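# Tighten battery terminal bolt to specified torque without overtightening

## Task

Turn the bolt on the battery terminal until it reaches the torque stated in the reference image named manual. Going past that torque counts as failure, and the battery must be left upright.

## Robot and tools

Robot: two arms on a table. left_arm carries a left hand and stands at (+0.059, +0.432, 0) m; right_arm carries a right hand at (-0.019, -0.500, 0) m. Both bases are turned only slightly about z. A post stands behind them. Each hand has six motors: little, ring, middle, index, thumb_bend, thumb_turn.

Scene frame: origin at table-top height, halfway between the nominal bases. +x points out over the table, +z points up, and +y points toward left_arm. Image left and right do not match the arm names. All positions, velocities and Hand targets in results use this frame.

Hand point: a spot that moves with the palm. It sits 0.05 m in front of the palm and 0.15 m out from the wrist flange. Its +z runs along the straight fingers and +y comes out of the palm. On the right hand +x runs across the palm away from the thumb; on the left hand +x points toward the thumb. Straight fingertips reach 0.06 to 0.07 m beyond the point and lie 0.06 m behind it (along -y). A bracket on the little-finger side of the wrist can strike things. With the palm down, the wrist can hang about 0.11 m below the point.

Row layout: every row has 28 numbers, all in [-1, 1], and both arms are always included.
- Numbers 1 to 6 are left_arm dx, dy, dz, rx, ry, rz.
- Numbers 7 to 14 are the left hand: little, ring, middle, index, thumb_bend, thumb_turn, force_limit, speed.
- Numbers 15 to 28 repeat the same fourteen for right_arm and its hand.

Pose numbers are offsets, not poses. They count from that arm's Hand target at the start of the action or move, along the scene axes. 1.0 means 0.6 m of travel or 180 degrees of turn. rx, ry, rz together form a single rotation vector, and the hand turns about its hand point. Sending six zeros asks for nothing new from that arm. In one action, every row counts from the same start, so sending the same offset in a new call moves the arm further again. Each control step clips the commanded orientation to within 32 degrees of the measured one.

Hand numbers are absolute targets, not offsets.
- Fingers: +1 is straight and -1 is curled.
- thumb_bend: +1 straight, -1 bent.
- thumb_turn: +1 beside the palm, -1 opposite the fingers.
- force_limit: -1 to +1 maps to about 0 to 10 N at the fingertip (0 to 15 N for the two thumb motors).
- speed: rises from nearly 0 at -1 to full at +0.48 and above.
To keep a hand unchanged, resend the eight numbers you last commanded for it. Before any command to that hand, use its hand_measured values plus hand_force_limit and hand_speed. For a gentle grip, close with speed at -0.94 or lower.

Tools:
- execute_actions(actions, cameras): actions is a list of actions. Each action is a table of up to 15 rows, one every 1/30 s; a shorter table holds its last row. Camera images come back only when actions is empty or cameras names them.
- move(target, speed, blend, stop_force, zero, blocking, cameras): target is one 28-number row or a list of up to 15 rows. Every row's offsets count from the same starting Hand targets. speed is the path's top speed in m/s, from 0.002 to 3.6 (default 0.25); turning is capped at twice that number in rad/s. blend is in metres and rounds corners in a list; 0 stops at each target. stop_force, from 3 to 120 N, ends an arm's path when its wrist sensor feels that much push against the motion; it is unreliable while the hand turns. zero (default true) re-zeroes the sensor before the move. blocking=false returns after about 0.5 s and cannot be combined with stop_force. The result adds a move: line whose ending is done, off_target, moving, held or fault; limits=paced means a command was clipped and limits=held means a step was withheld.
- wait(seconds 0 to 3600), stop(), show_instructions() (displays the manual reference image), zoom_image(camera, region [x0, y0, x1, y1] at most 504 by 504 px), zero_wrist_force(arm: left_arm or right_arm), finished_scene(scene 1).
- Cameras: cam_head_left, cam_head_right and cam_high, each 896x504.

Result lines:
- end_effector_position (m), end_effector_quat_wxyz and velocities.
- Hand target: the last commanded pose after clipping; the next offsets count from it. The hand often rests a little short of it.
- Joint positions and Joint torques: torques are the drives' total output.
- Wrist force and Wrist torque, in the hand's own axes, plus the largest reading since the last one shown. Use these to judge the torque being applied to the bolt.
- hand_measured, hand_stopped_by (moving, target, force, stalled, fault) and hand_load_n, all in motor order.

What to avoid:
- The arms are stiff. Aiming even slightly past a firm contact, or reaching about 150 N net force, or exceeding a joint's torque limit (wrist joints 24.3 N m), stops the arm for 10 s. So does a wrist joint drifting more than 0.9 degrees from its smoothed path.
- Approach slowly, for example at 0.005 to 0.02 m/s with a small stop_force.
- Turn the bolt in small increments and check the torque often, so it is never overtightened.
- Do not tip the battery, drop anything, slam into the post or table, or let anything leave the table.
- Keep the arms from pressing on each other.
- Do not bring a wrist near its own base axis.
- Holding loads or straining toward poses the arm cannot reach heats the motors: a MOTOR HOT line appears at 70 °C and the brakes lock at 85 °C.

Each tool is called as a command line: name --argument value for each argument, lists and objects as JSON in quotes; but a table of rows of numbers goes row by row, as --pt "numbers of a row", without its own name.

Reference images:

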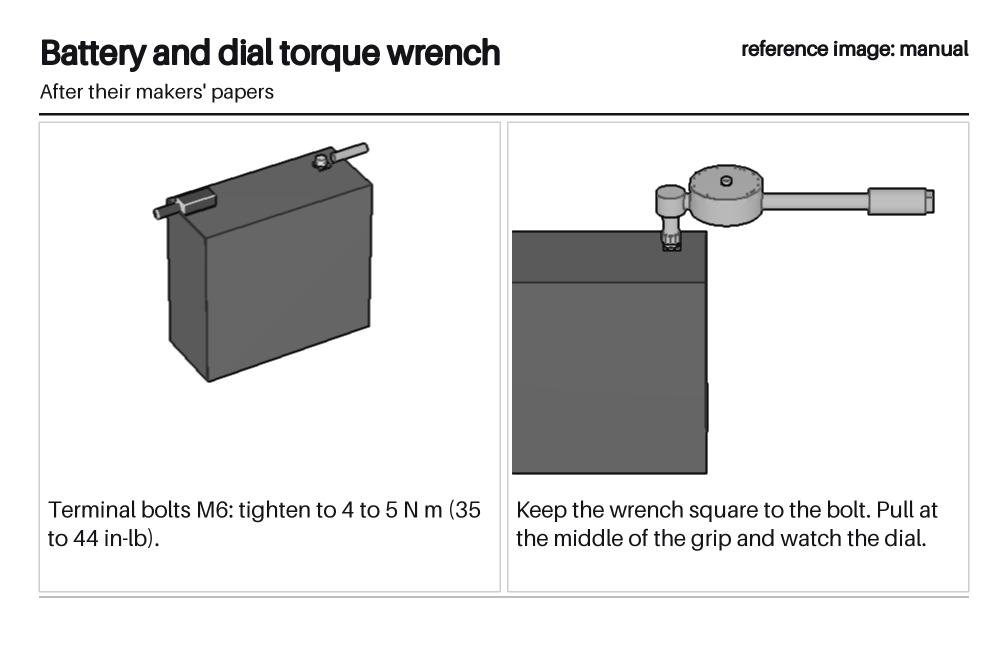

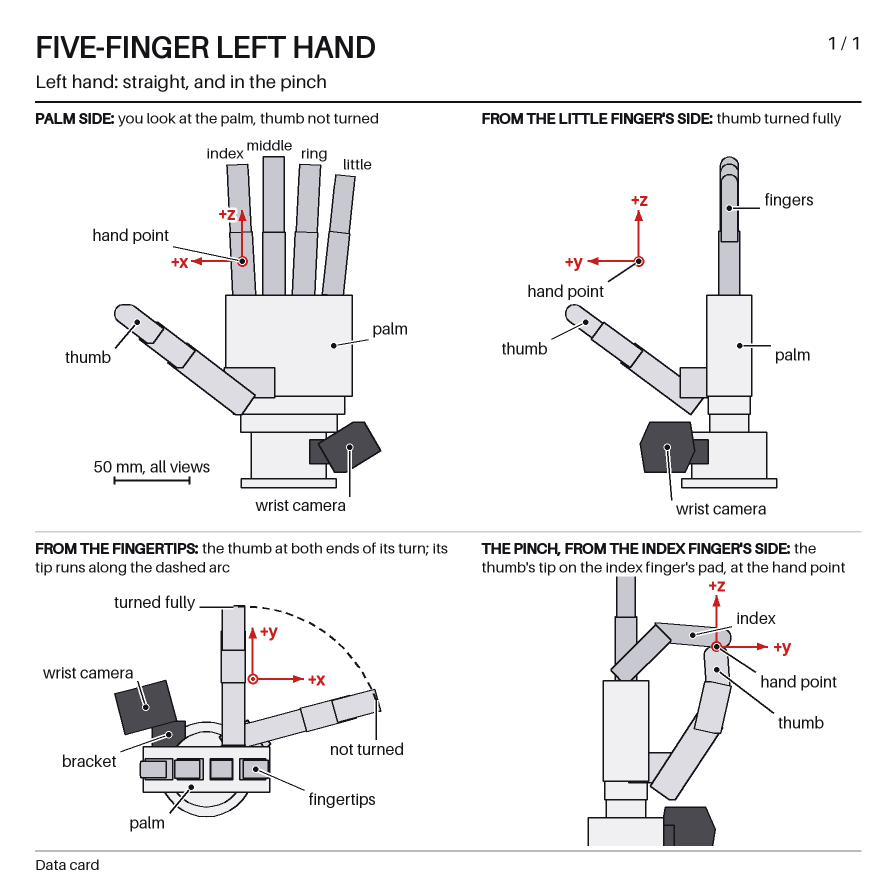

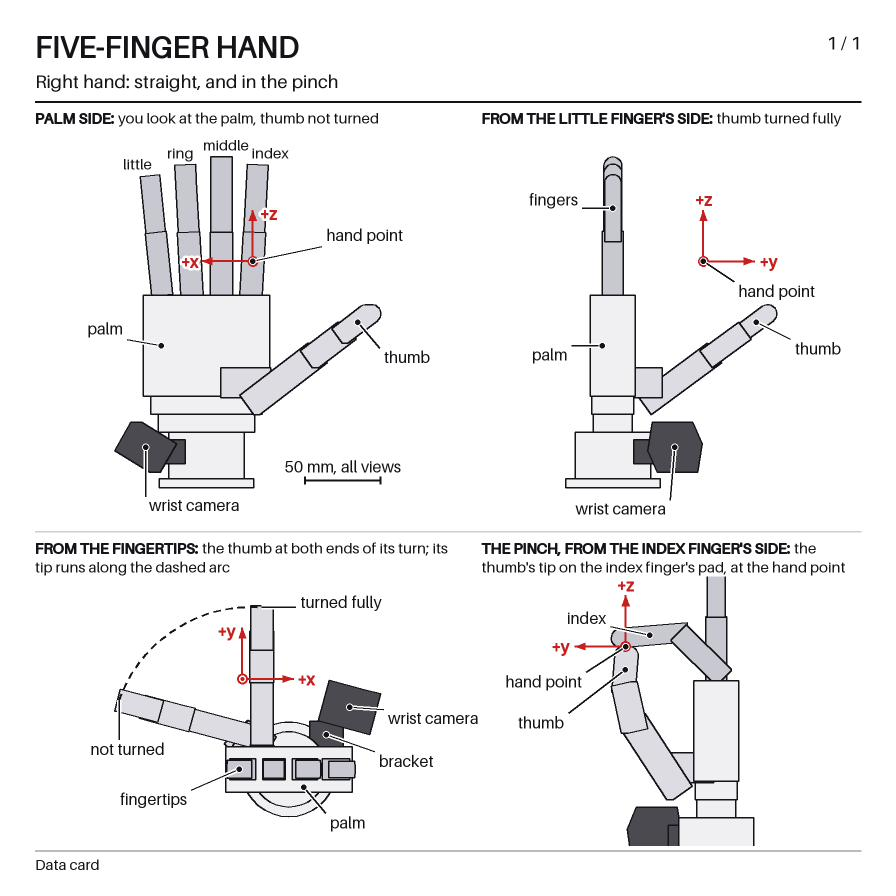

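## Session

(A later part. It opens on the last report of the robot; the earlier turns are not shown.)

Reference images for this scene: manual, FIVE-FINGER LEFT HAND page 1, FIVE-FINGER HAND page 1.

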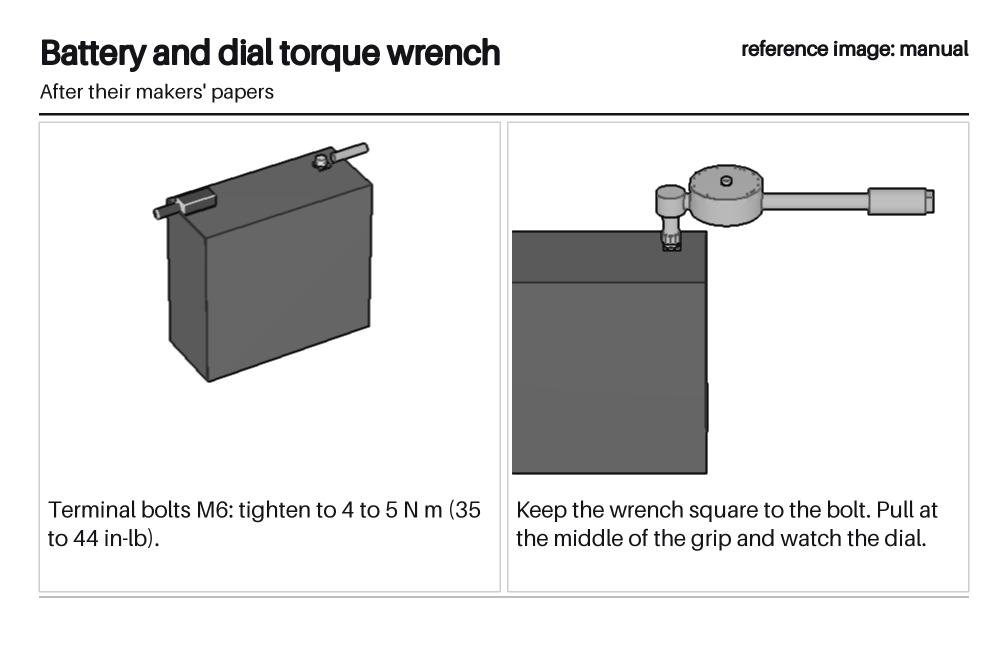

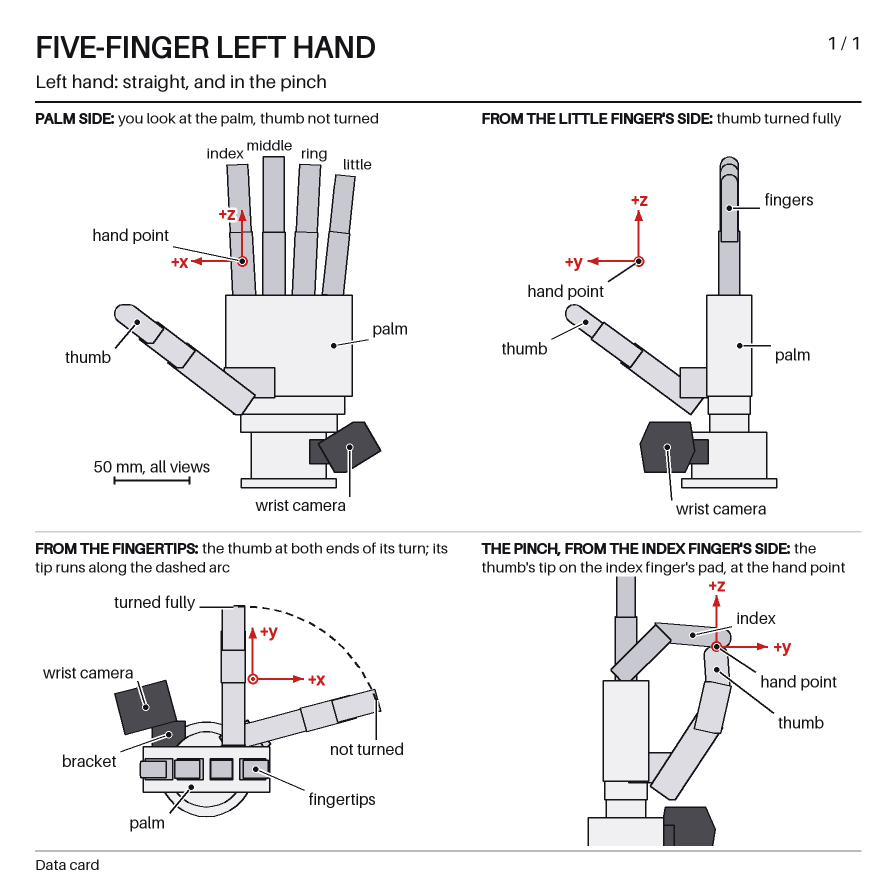

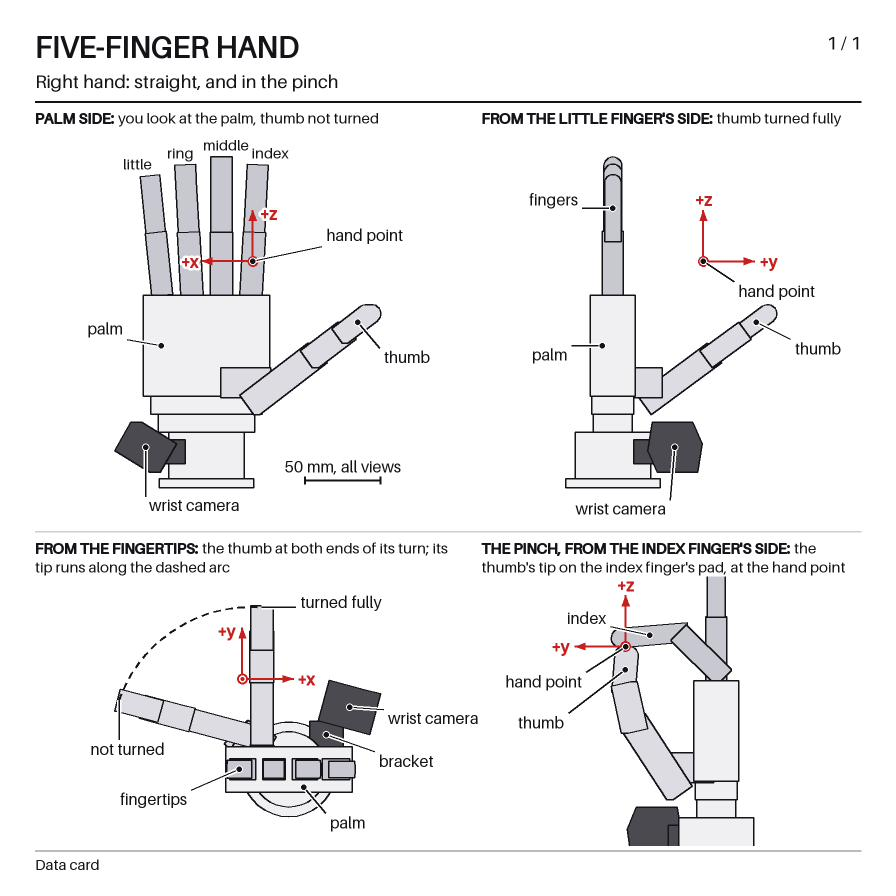

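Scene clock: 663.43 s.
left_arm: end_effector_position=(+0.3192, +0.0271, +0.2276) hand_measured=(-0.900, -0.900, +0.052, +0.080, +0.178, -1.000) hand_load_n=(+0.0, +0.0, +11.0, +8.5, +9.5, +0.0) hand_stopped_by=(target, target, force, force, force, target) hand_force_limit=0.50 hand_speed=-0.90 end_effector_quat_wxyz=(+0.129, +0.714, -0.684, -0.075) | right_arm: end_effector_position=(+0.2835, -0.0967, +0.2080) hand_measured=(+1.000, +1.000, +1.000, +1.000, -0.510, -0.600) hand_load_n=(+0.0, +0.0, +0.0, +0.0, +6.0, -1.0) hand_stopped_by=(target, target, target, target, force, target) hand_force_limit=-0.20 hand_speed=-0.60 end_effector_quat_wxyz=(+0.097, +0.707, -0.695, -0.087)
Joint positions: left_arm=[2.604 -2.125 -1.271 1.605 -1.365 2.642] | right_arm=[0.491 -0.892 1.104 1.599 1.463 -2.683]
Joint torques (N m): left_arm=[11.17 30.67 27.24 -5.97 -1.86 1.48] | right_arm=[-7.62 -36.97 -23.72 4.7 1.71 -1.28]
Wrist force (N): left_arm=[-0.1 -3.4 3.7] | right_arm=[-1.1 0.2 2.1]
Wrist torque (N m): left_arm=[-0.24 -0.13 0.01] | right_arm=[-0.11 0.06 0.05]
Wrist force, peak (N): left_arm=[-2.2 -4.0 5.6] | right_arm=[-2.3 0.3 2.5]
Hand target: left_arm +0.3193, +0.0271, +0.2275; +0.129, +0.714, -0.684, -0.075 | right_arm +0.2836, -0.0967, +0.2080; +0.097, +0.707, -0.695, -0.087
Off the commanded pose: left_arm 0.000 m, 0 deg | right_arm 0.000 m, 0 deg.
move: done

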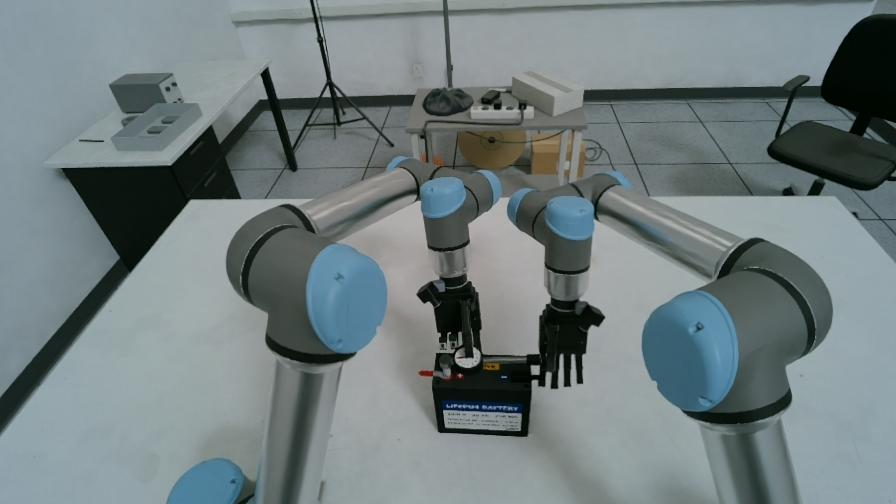

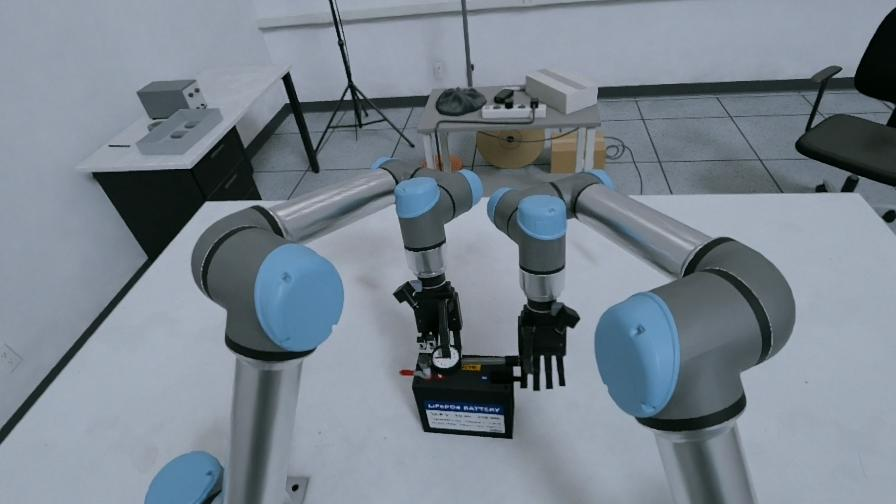

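move --target '[0,0,-0.0062,0,0,0,-0.9,-0.9,-0.5,-0.5,-0.1,-1,0.5,-0.9,0,0,-0.0062,0,0,0,1,1,1,1,-0.7,-0.6,-0.2,-0.6]' --speed 0.005 --stop_force 6 --cameras '["cam_head_left","cam_head_right"]'

zoom_image --camera "cam_head_left" --region '[438, 355, 463, 380]'

zoom_image --camera "cam_head_right" --region '[418, 355, 443, 380]'

Scene clock: 665.33 s.
left_arm: end_effector_position=(+0.3193, +0.0271, +0.2240) hand_measured=(-0.900, -0.900, +0.052, +0.080, +0.178, -1.000) hand_load_n=(+0.0, +0.0, +9.0, +7.5, +10.5, +0.0) hand_stopped_by=(target, target, force, force, force, target) hand_force_limit=0.50 hand_speed=-0.90 end_effector_quat_wxyz=(+0.129, +0.714, -0.684, -0.075) | right_arm: end_effector_position=(+0.2836, -0.0967, +0.2042) hand_measured=(+1.000, +1.000, +1.000, +1.000, -0.510, -0.600) hand_load_n=(+0.0, +0.0, +0.0, +0.0, +5.5, -0.5) hand_stopped_by=(target, target, target, target, force, target) hand_force_limit=-0.20 hand_speed=-0.60 end_effector_quat_wxyz=(+0.097, +0.707, -0.695, -0.087)
Joint positions: left_arm=[2.604 -2.127 -1.276 1.612 -1.366 2.642] | right_arm=[0.491 -0.89 1.11 1.591 1.463 -2.683]
Joint torques (N m): left_arm=[10.68 38.19 25.83 -4.51 -1.67 1.42] | right_arm=[-8.76 -35.96 -11.15 0.28 0.98 -1.4]
Wrist force (N): left_arm=[0.9 2.0 -1.1] | right_arm=[-1.6 -1.3 3.3]
Wrist torque (N m): left_arm=[-0.04 -0.27 -0.04] | right_arm=[-0.27 0.06 0.01]
Wrist force, peak (N): left_arm=[0.4 -3.7 3.9] | right_arm=[-2.0 -1.3 3.9]
Hand target: left_arm +0.3193, +0.0271, +0.2241; +0.129, +0.714, -0.684, -0.075 | right_arm +0.2836, -0.0967, +0.2042; +0.097, +0.707, -0.695, -0.087
Off the commanded pose: left_arm 0.000 m, 0 deg | right_arm 0.000 m, 0 deg.
move: contact (left_arm)

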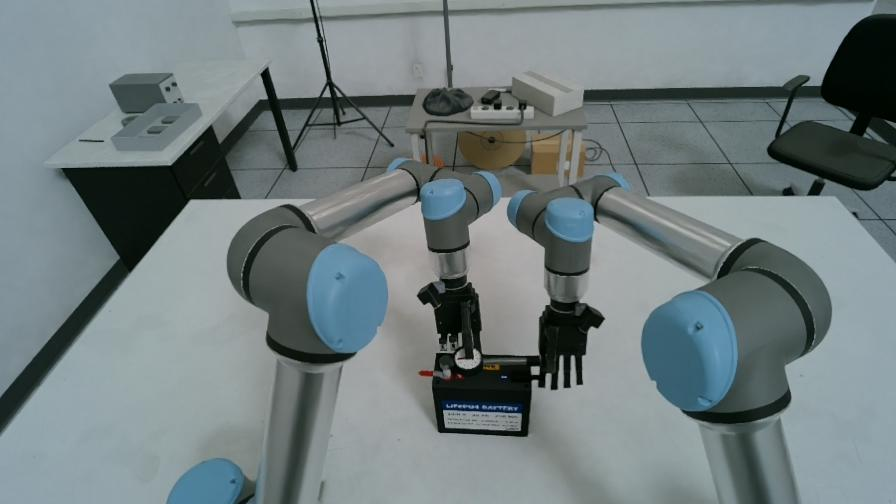

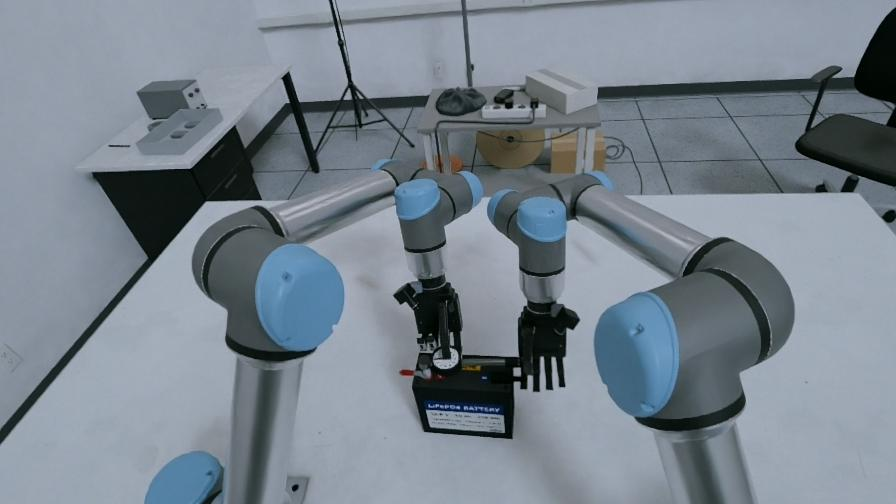

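Scaled by 20.160 from the camera's image (finer frame: 1280x720).

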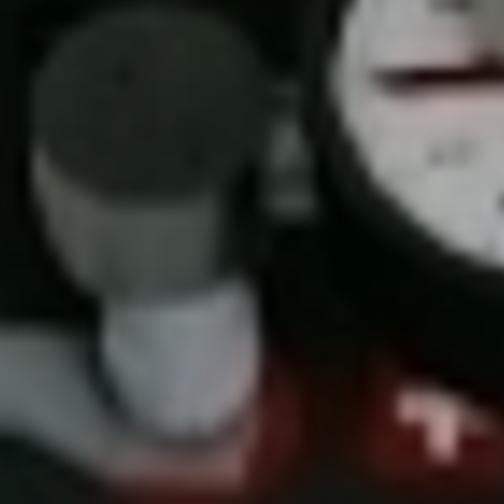

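Scaled by 20.160 from the camera's image (finer frame: 1280x720).

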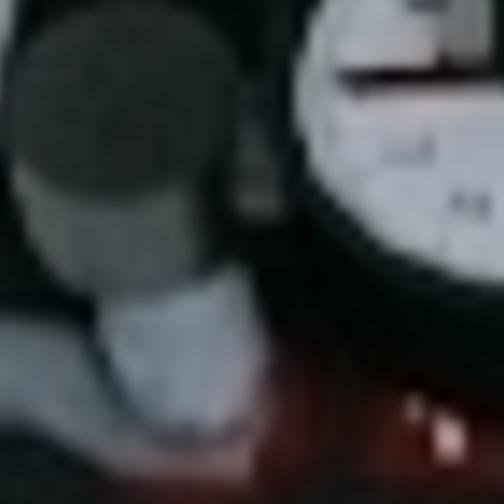

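move --target '[0.00083,0,0,0,0,0,-0.9,-0.9,-0.5,-0.5,-0.1,-1,0.5,-0.9,0.00083,0,0,0,0,0,1,1,1,1,-0.7,-0.6,-0.2,-0.6]' --speed 0.005

move --target '[0.00083,0,0,0,0,0,-0.9,-0.9,-0.5,-0.5,-0.1,-1,0.5,-0.9,0.00083,0,0,0,0,0,1,1,1,1,-0.7,-0.6,-0.2,-0.6]' --speed 0.005 --cameras '["cam_head_left","cam_head_right"]'

zoom_image --camera "cam_head_left" --region '[438, 355, 463, 380]'

Scene clock: 666.33 s.
left_arm: end_effector_position=(+0.3198, +0.0271, +0.2241) hand_measured=(-0.900, -0.900, +0.052, +0.080, +0.178, -1.000) hand_load_n=(+0.0, +0.0, +9.0, +7.5, +10.0, +0.0) hand_stopped_by=(target, target, force, force, force, target) hand_force_limit=0.50 hand_speed=-0.90 end_effector_quat_wxyz=(+0.129, +0.714, -0.684, -0.075) | right_arm: end_effector_position=(+0.2841, -0.0967, +0.2042) hand_measured=(+1.000, +1.000, +1.000, +1.000, -0.510, -0.600) hand_load_n=(+0.0, +0.0, +0.0, +0.0, +5.5, -1.0) hand_stopped_by=(target, target, target, target, force, target) hand_force_limit=-0.20 hand_speed=-0.60 end_effector_quat_wxyz=(+0.097, +0.707, -0.695, -0.087)
Joint positions: left_arm=[2.604 -2.128 -1.275 1.612 -1.366 2.643] | right_arm=[0.491 -0.889 1.108 1.592 1.464 -2.683]
Joint torques (N m): left_arm=[12.96 29.05 28.92 -3.92 -2.43 1.35] | right_arm=[-8.4 -36.49 -23.23 5.01 1.41 -1.65]
Wrist force (N): left_arm=[-1.1 5.2 0.1] | right_arm=[-1.5 -2.4 3.5]
Wrist torque (N m): left_arm=[0.06 -0.14 -0.13] | right_arm=[-0.35 0.04 0.01]
Wrist force, peak (N): left_arm=[-0.8 5.3 0.0] | right_arm=[-1.5 -2.4 3.5]
Hand target: left_arm +0.3198, +0.0271, +0.2241; +0.129, +0.714, -0.684, -0.075 | right_arm +0.2841, -0.0967, +0.2042; +0.097, +0.707, -0.695, -0.087
Off the commanded pose: left_arm 0.000 m, 0 deg | right_arm 0.000 m, 0 deg.
move: done

Scene clock: 666.83 s.
left_arm: end_effector_position=(+0.3203, +0.0271, +0.2241) hand_measured=(-0.900, -0.900, +0.052, +0.080, +0.178, -1.000) hand_load_n=(+0.0, +0.0, +9.0, +7.5, +10.0, +0.0) hand_stopped_by=(target, target, force, force, force, target) hand_force_limit=0.50 hand_speed=-0.90 end_effector_quat_wxyz=(+0.129, +0.714, -0.684, -0.075) | right_arm: end_effector_position=(+0.2846, -0.0967, +0.2042) hand_measured=(+1.000, +1.000, +1.000, +1.000, -0.510, -0.600) hand_load_n=(+0.0, +0.0, +0.0, +0.0, +5.5, -0.5) hand_stopped_by=(target, target, target, target, force, target) hand_force_limit=-0.20 hand_speed=-0.60 end_effector_quat_wxyz=(+0.097, +0.707, -0.695, -0.087)
Joint positions: left_arm=[2.605 -2.129 -1.273 1.611 -1.366 2.643] | right_arm=[0.491 -0.888 1.106 1.592 1.464 -2.683]
Joint torques (N m): left_arm=[13.16 28.61 28.36 -3.54 -2.69 1.31] | right_arm=[-7.6 -36.7 -23.97 5.28 1.45 -1.56]
Wrist force (N): left_arm=[-1.3 6.2 -0.1] | right_arm=[-1.3 -2.7 3.7]
Wrist torque (N m): left_arm=[0.07 -0.19 -0.13] | right_arm=[-0.35 0.02 0.02]
Wrist force, peak (N): left_arm=[-1.4 6.6 -0.5] | right_arm=[-1.6 -2.8 3.5]
Hand target: left_arm +0.3203, +0.0271, +0.2241; +0.129, +0.714, -0.684, -0.075 | right_arm +0.2846, -0.0967, +0.2042; +0.097, +0.707, -0.695, -0.087
Off the commanded pose: left_arm 0.000 m, 0 deg | right_arm 0.000 m, 0 deg.
move: done

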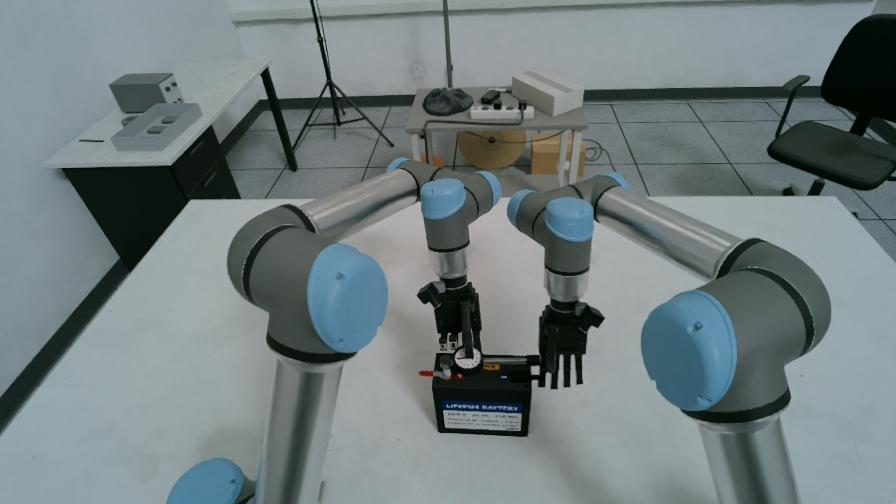

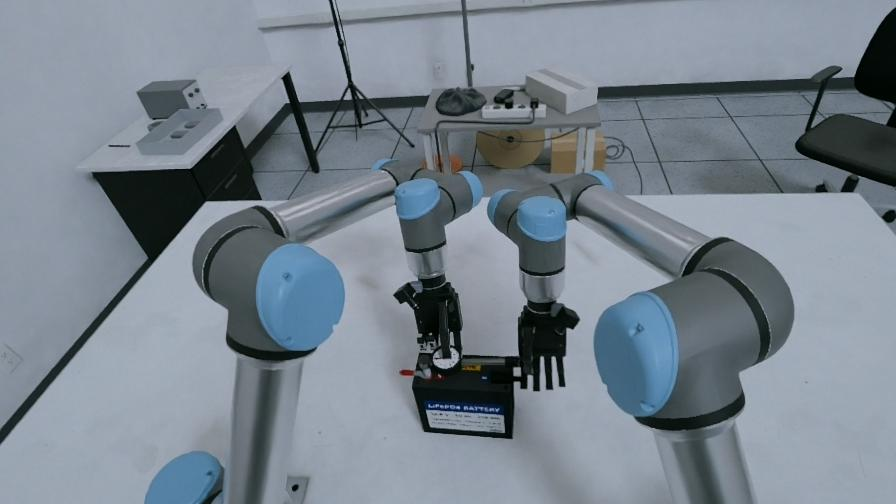

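Scaled by 20.160 from the camera's image (finer frame: 1280x720).

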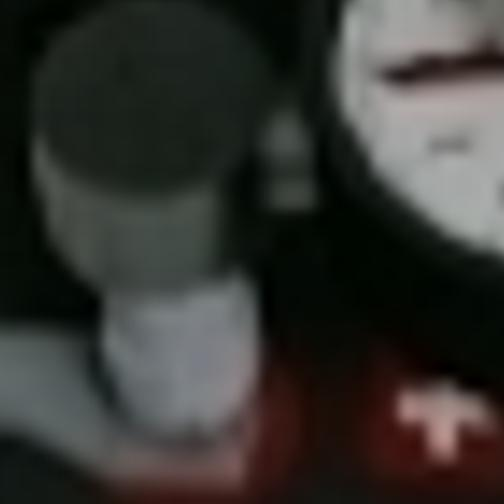

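move --target '[-0.00333,0,0,0,0,0,-0.9,-0.9,-0.5,-0.5,-0.1,-1,0.5,-0.9,-0.00333,0,0,0,0,0,1,1,1,1,-0.7,-0.6,-0.2,-0.6]' --speed 0.005

move --target '[0,0,-0.00133,0,0,0,-0.9,-0.9,-0.5,-0.5,-0.1,-1,0.5,-0.9,0,0,-0.00133,0,0,0,1,1,1,1,-0.7,-0.6,-0.2,-0.6]' --speed 0.005 --cameras '["cam_head_left","cam_head_right"]'

zoom_image --camera "cam_head_left" --region '[438, 355, 463, 380]'

Scene clock: 668.33 s.
left_arm: end_effector_position=(+0.3184, +0.0271, +0.2241) hand_measured=(-0.900, -0.900, +0.052, +0.080, +0.178, -1.000) hand_load_n=(+0.0, +0.0, +10.5, +8.0, +9.5, +0.0) hand_stopped_by=(target, target, force, force, force, target) hand_force_limit=0.50 hand_speed=-0.90 end_effector_quat_wxyz=(+0.129, +0.714, -0.684, -0.075) | right_arm: end_effector_position=(+0.2827, -0.0967, +0.2042) hand_measured=(+1.000, +1.000, +1.000, +1.000, -0.510, -0.600) hand_load_n=(+0.0, +0.0, +0.0, +0.0, +5.5, -0.5) hand_stopped_by=(target, target, target, target, force, target) hand_force_limit=-0.20 hand_speed=-0.60 end_effector_quat_wxyz=(+0.097, +0.707, -0.695, -0.087)
Joint positions: left_arm=[2.603 -2.126 -1.279 1.613 -1.365 2.642] | right_arm=[0.492 -0.892 1.113 1.59 1.463 -2.682]
Joint torques (N m): left_arm=[-9.06 47.13 9.61 -0.68 4.03 -1.4] | right_arm=[9.01 -57.68 -11.78 0.04 -1.72 1.36]
Wrist force (N): left_arm=[0.1 -4.3 1.8] | right_arm=[-1.9 0.3 2.5]
Wrist torque (N m): left_arm=[-0.27 -0.09 0.15] | right_arm=[-0.11 0.08 -0.09]
Wrist force, peak (N): left_arm=[-1.1 6.4 -0.7] | right_arm=[-3.5 -1.4 3.8]
Hand target: left_arm +0.3183, +0.0271, +0.2241; +0.129, +0.714, -0.684, -0.075 | right_arm +0.2826, -0.0967, +0.2042; +0.097, +0.707, -0.695, -0.087
Off the commanded pose: left_arm 0.000 m, 0 deg | right_arm 0.000 m, 0 deg.
move: done

Scene clock: 668.83 s.
left_arm: end_effector_position=(+0.3183, +0.0271, +0.2234) hand_measured=(-0.900, -0.900, +0.052, +0.080, +0.178, -1.000) hand_load_n=(+0.0, +0.0, +9.0, +6.5, +11.5, +0.5) hand_stopped_by=(target, target, force, force, force, target) hand_force_limit=0.50 hand_speed=-0.90 end_effector_quat_wxyz=(+0.129, +0.714, -0.684, -0.075) | right_arm: end_effector_position=(+0.2826, -0.0967, +0.2035) hand_measured=(+1.000, +1.000, +1.000, +1.000, -0.510, -0.600) hand_load_n=(+0.0, +0.0, +0.0, +0.0, +5.5, -0.5) hand_stopped_by=(target, target, target, target, force, target) hand_force_limit=-0.20 hand_speed=-0.60 end_effector_quat_wxyz=(+0.097, +0.707, -0.695, -0.087)
Joint positions: left_arm=[2.603 -2.126 -1.28 1.615 -1.365 2.642] | right_arm=[0.492 -0.892 1.114 1.588 1.463 -2.682]
Joint torques (N m): left_arm=[-9.45 28.39 9.92 0.34 3.59 -1.47] | right_arm=[8.75 -35.92 -11.49 0.16 -1.69 1.62]
Wrist force (N): left_arm=[0.7 -2.0 -3.4] | right_arm=[-1.0 0.1 3.6]
Wrist torque (N m): left_arm=[0.00 -0.21 0.11] | right_arm=[-0.17 -0.02 -0.05]
Wrist force, peak (N): left_arm=[0.2 -4.4 2.1] | right_arm=[-1.1 0.1 4.1]
Hand target: left_arm +0.3183, +0.0271, +0.2233; +0.129, +0.714, -0.684, -0.075 | right_arm +0.2826, -0.0967, +0.2034; +0.097, +0.707, -0.695, -0.087
Off the commanded pose: left_arm 0.000 m, 0 deg | right_arm 0.000 m, 0 deg.
move: done

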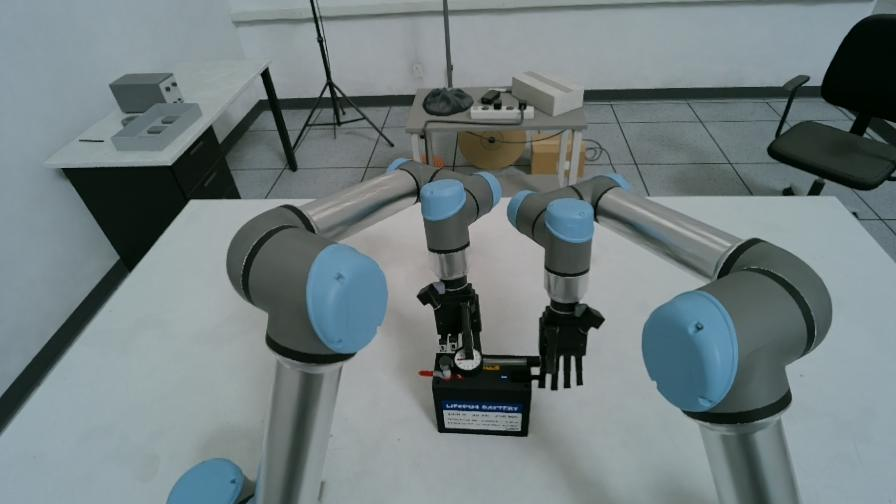

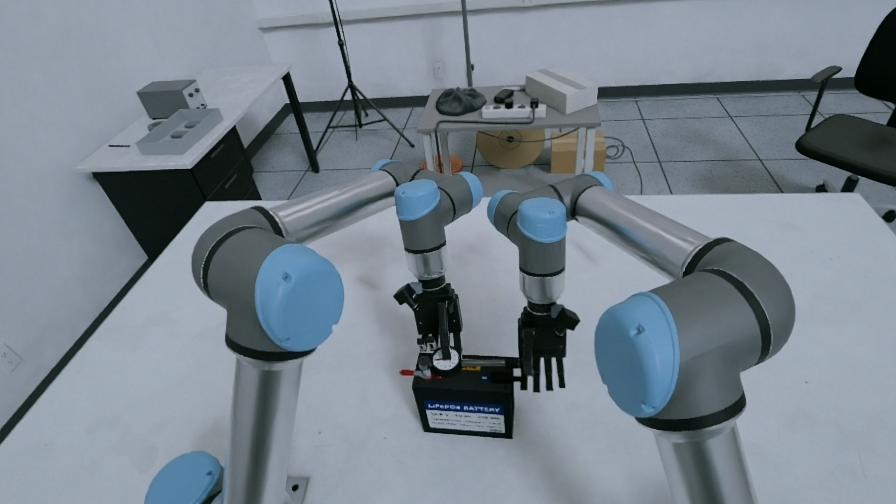

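Scaled by 20.160 from the camera's image (finer frame: 1280x720).

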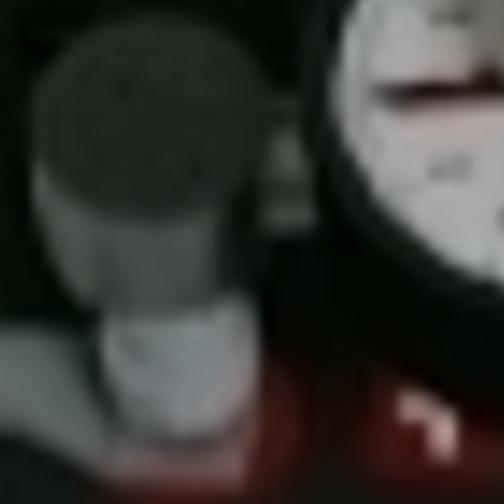

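move --target '[0,0,0.0333,0,0,0,-0.9,-0.9,-0.5,-0.5,-0.1,-1,0.5,-0.9,0,0,0.0338,0,0,0,1,1,1,1,-0.7,-0.6,-0.2,-0.6]' --speed 0.03

move --pt "0.01495 0.0004 0 0 0 0.04444 -0.9 -0.9 -0.5 -0.5 -0.1 -1 0.5 -0.9 0.04325 -0.0071 0 0 0 0.04444 1 1 1 1 -0.7 -0.6 -0.2 -0.6" --pt "0.02773 0.0026 0 0 0 0.08889 -0.9 -0.9 -0.5 -0.5 -0.1 -1 0.5 -0.9 0.08507 -0.0084 0 0 0 0.08889 1 1 1 1 -0.7 -0.6 -0.2 -0.6" --pt "0.04008 0.0066 0 0 0 0.13333 -0.9 -0.9 -0.5 -0.5 -0.1 -1 0.5 -0.9 0.12668 -0.0039 0 0 0 0.13333 1 1 1 1 -0.7 -0.6 -0.2 -0.6" --speed 0.03 --blend 0.003

Scene clock: 672.30 s.
left_arm: end_effector_position=(+0.3183, +0.0271, +0.2431) hand_measured=(-0.900, -0.900, +0.052, +0.080, +0.178, -1.000) hand_load_n=(+0.0, +0.0, +11.0, +8.5, +9.5, +0.0) hand_stopped_by=(target, target, force, force, force, target) hand_force_limit=0.50 hand_speed=-0.90 end_effector_quat_wxyz=(+0.129, +0.714, -0.684, -0.075) | right_arm: end_effector_position=(+0.2826, -0.0967, +0.2236) hand_measured=(+1.000, +1.000, +1.000, +1.000, -0.510, -0.600) hand_load_n=(+0.0, +0.0, +0.0, +0.0, +5.5, -1.0) hand_stopped_by=(target, target, target, target, force, target) hand_force_limit=-0.20 hand_speed=-0.60 end_effector_quat_wxyz=(+0.097, +0.707, -0.695, -0.087)
Joint positions: left_arm=[2.603 -2.114 -1.247 1.57 -1.365 2.642] | right_arm=[0.492 -0.902 1.08 1.633 1.463 -2.682]
Joint torques (N m): left_arm=[-4.42 47.6 27.81 -5.94 2.6 -1.1] | right_arm=[5.15 -58.45 -23.93 5.08 -1.03 1.3]
Wrist force (N): left_arm=[0.3 -3.3 3.1] | right_arm=[-1.3 0.1 2.0]
Wrist torque (N m): left_arm=[-0.24 -0.12 0.15] | right_arm=[-0.12 0.03 -0.06]
Wrist force, peak (N): left_arm=[0.8 -3.7 3.8] | right_arm=[-0.8 0.4 4.4]
Hand target: left_arm +0.3183, +0.0271, +0.2433; +0.129, +0.714, -0.684, -0.075 | right_arm +0.2826, -0.0967, +0.2237; +0.097, +0.707, -0.695, -0.087
Off the commanded pose: left_arm 0.000 m, 0 deg | right_arm 0.000 m, 0 deg.
move: done

Scene clock: 679.77 s.
left_arm: end_effector_position=(+0.3424, +0.0311, +0.2433) hand_measured=(-0.900, -0.900, +0.052, +0.080, +0.178, -1.000) hand_load_n=(+0.0, +0.0, +11.0, +8.5, +9.5, +1.0) hand_stopped_by=(target, target, force, force, force, target) hand_force_limit=0.50 hand_speed=-0.90 end_effector_quat_wxyz=(+0.142, +0.841, -0.521, -0.046) | right_arm: end_effector_position=(+0.3586, -0.0990, +0.2237) hand_measured=(+1.000, +1.000, +1.000, +1.000, -0.510, -0.600) hand_load_n=(+0.0, +0.0, +0.0, +0.0, +6.5, +0.5) hand_stopped_by=(target, target, target, target, force, target) hand_force_limit=-0.20 hand_speed=-0.60 end_effector_quat_wxyz=(+0.113, +0.836, -0.533, -0.065)
Joint positions: left_arm=[2.691 -2.016 -1.376 1.68 -1.305 2.307] | right_arm=[0.505 -0.605 0.553 1.885 1.565 -3.075]
Joint torques (N m): left_arm=[12.08 43.69 10.21 -1.35 3.12 -1.1] | right_arm=[5.76 -45.82 -25.07 5.12 3.28 -1.53]
Wrist force (N): left_arm=[6.0 -2.7 4.1] | right_arm=[-7.3 -0.3 2.0]
Wrist torque (N m): left_arm=[-0.22 -0.09 0.17] | right_arm=[-0.10 0.24 -0.16]
Wrist force, peak (N): left_arm=[6.8 -3.1 4.4] | right_arm=[-7.8 -0.4 2.5]
Hand target: left_arm +0.3424, +0.0311, +0.2433; +0.142, +0.841, -0.521, -0.046 | right_arm +0.3586, -0.0990, +0.2237; +0.113, +0.836, -0.533, -0.065
Off the commanded pose: left_arm 0.000 m, 0 deg | right_arm 0.000 m, 0 deg.
move: done

move --pt "0.01158 0.00548 0 0 0 0.04444 -0.9 -0.9 -0.5 -0.5 -0.1 -1 0.5 -0.9 0.03952 0.01192 0 0 0 0.04444 1 1 1 1 -0.7 -0.6 -0.2 -0.6" --pt "0.02235 0.0127 0 0 0 0.08889 -0.9 -0.9 -0.5 -0.5 -0.1 -1 0.5 -0.9 0.07773 0.02795 0 0 0 0.08889 1 1 1 1 -0.7 -0.6 -0.2 -0.6" --pt "0.03203 0.02133 0 0 0 0.13333 -0.9 -0.9 -0.5 -0.5 -0.1 -1 0.5 -0.9 0.11325 0.0491 0 0 0 0.13333 1 1 1 1 -0.7 -0.6 -0.2 -0.6" --pt "0.0405 0.03117 0 0 0 0.17778 -0.9 -0.9 -0.5 -0.5 -0.1 -1 0.5 -0.9 0.14557 0.07487 0 0 0 0.17778 1 1 1 1 -0.7 -0.6 -0.2 -0.6" --speed 0.03 --blend 0.003 --cameras '["cam_head_left","cam_head_right"]'

zoom_image --camera "cam_head_left" --region '[438, 345, 474, 381]'

zoom_image --camera "cam_head_right" --region '[418, 345, 454, 381]'

Scene clock: 690.07 s.
left_arm: end_effector_position=(+0.3667, +0.0498, +0.2433) hand_measured=(-0.900, -0.900, +0.052, +0.080, +0.178, -1.000) hand_load_n=(+0.0, +0.0, +14.5, +0.0, +9.0, -1.5) hand_stopped_by=(target, target, force, force, force, target) hand_force_limit=0.50 hand_speed=-0.90 end_effector_quat_wxyz=(+0.149, +0.952, -0.269, -0.005) | right_arm: end_effector_position=(+0.4447, -0.0553, +0.2229) hand_measured=(+1.000, +1.000, +1.000, +1.000, -0.510, -0.600) hand_load_n=(+0.0, +0.0, +0.0, +0.0, +2.5, -0.5) hand_stopped_by=(target, target, target, target, force, target) hand_force_limit=-0.20 hand_speed=-0.60 end_effector_quat_wxyz=(-0.068, +0.951, -0.293, +0.072)
Joint positions: left_arm=[2.773 -1.85 -1.572 1.85 -1.271 1.812] | right_arm=[0.56 -0.445 0.035 1.783 1.59 -3.56]
Joint torques (N m): left_arm=[12.33 36.22 12.86 0.71 3.74 -1.94] | right_arm=[10.89 -71.09 -23.31 -0.25 1.34 -1.36]
Wrist force (N): left_arm=[-3.1 -1.7 1.1] | right_arm=[2.7 0.7 3.6]
Wrist torque (N m): left_arm=[-0.12 0.11 0.28] | right_arm=[-0.06 -0.19 0.25]
Wrist force, peak (N): left_arm=[6.1 -2.9 4.1] | right_arm=[-7.6 -0.1 3.3]
Hand target: left_arm +0.3667, +0.0498, +0.2433; +0.149, +0.952, -0.269, -0.005 | right_arm +0.4460, -0.0541, +0.2237; +0.127, +0.951, -0.282, -0.031
Off the commanded pose: left_arm 0.000 m, 0 deg | right_arm 0.002 m, 25 deg.
elbow stopped short (right arm): the move would have taken joint 3 (elbow) straighter than the controller allows.
move: off_target (right_arm)

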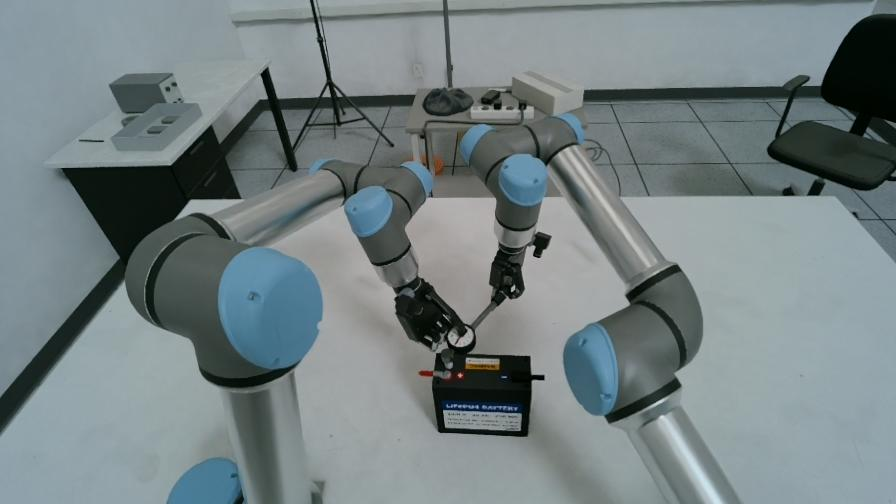

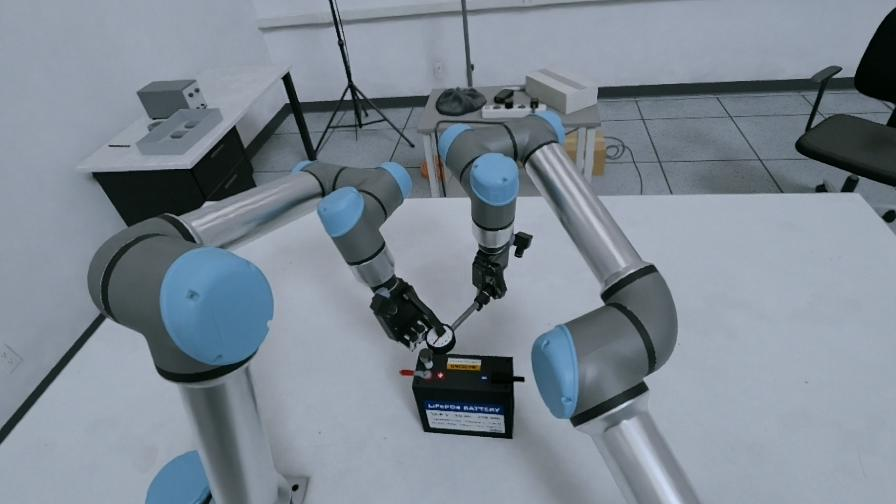

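Scaled by 14.000 from the camera's image (finer frame: 1280x720).

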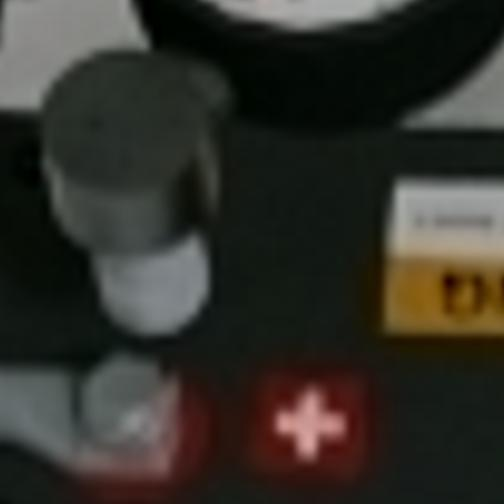

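Scaled by 14.000 from the camera's image (finer frame: 1280x720).

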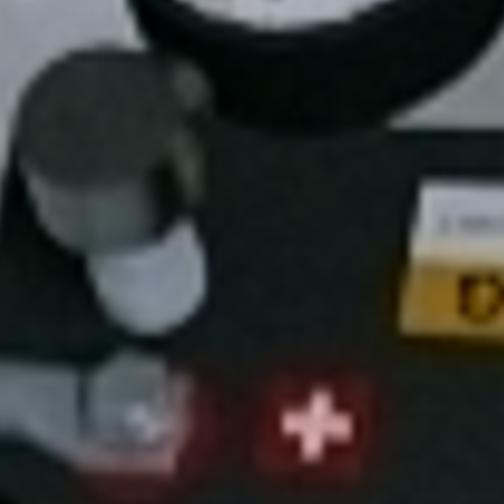

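move --pt "-0.00847 -0.00983 0 0 0 -0.04444 -0.9 -0.9 -0.5 -0.5 -0.1 -1 0.5 -0.9 -0.03242 -0.02573 0 0 0 -0.04444 1 1 1 1 -0.7 -0.6 -0.2 -0.6" --pt "-0.01815 -0.01847 0 0 0 -0.08889 -0.9 -0.9 -0.5 -0.5 -0.1 -1 0.5 -0.9 -0.06793 -0.04688 0 0 0 -0.08889 1 1 1 1 -0.7 -0.6 -0.2 -0.6" --pt "-0.02892 -0.02568 0 0 0 -0.13333 -0.9 -0.9 -0.5 -0.5 -0.1 -1 0.5 -0.9 -0.10615 -0.06292 0 0 0 -0.13333 1 1 1 1 -0.7 -0.6 -0.2 -0.6" --speed 0.02 --blend 0.003 --cameras '["cam_head_left","cam_head_right"]'

zoom_image --camera "cam_head_left" --region '[430, 310, 570, 400]'

Scene clock: 701.33 s.
left_arm: end_effector_position=(+0.3623, +0.0447, +0.2433) hand_measured=(-0.900, -0.900, +0.052, +0.080, +0.178, -1.000) hand_load_n=(+0.0, +0.0, +13.5, +1.5, +8.0, +0.0) hand_stopped_by=(target, target, force, force, force, target) hand_force_limit=0.50 hand_speed=-0.90 end_effector_quat_wxyz=(+0.149, +0.934, -0.325, -0.014) | right_arm: end_effector_position=(+0.4276, -0.0689, +0.2228) hand_measured=(+1.000, +1.000, +1.000, +1.000, -0.512, -0.600) hand_load_n=(+0.0, +0.0, +0.0, +0.0, +2.5, +0.5) hand_stopped_by=(target, target, target, target, force, target) hand_force_limit=-0.20 hand_speed=-0.60 end_effector_quat_wxyz=(-0.028, +0.934, -0.355, +0.029)
Joint positions: left_arm=[2.76 -1.887 -1.53 1.813 -1.273 1.924] | right_arm=[0.54 -0.424 0.035 1.88 1.582 -3.448]
Joint torques (N m): left_arm=[-9.55 21.61 27.42 -5.96 -2.06 1.68] | right_arm=[-9.66 -49.43 -21.81 4.62 -1.28 1.18]
Wrist force (N): left_arm=[3.1 -2.7 1.7] | right_arm=[-3.6 1.2 3.7]
Wrist torque (N m): left_arm=[-0.24 -0.05 0.04] | right_arm=[-0.04 0.14 -0.14]
Wrist force, peak (N): left_arm=[-4.5 -2.6 2.1] | right_arm=[3.7 1.1 3.9]
Hand target: left_arm +0.3623, +0.0447, +0.2433; +0.149, +0.934, -0.326, -0.014 (not the last commanded pose) | right_arm +0.4290, -0.0676, +0.2236; +0.098, +0.935, -0.341, -0.025 (not the last commanded pose)
Off the commanded pose: left_arm 0.017 m, 17 deg | right_arm 0.051 m, 25 deg.
elbow stopped short (right arm): the move would have taken joint 3 (elbow) straighter than the controller allows.
move: off_target (left_arm, right_arm; path cut at 10 s); path passed 0 of 3 targets

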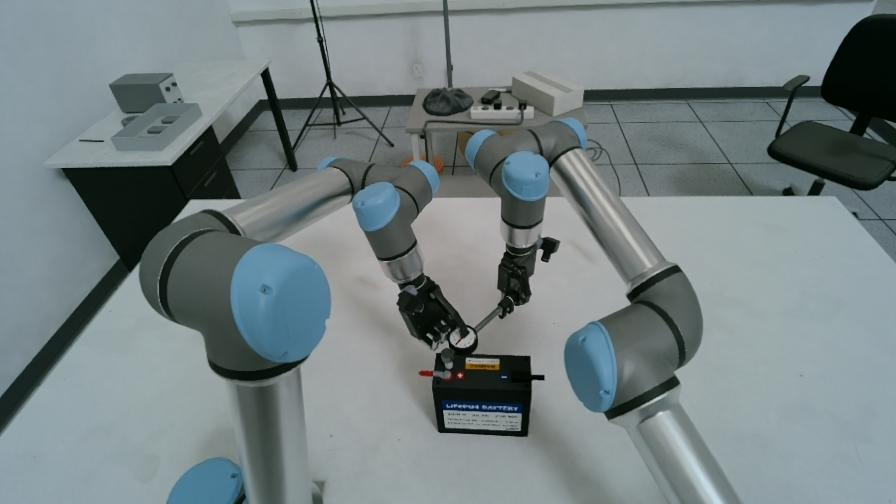

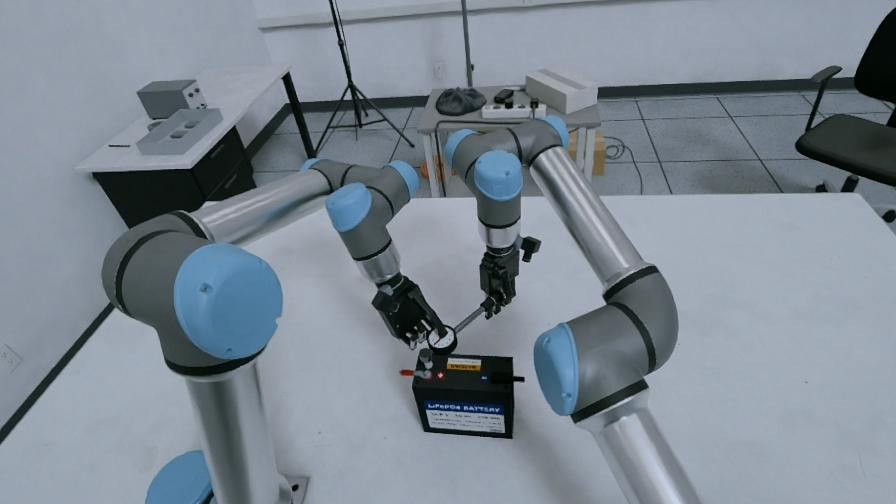

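Scaled by 3.600 from the camera's image (finer frame: 1280x720).

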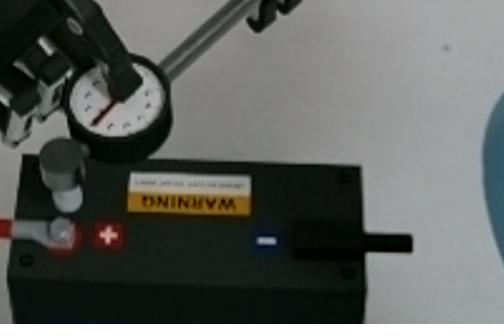

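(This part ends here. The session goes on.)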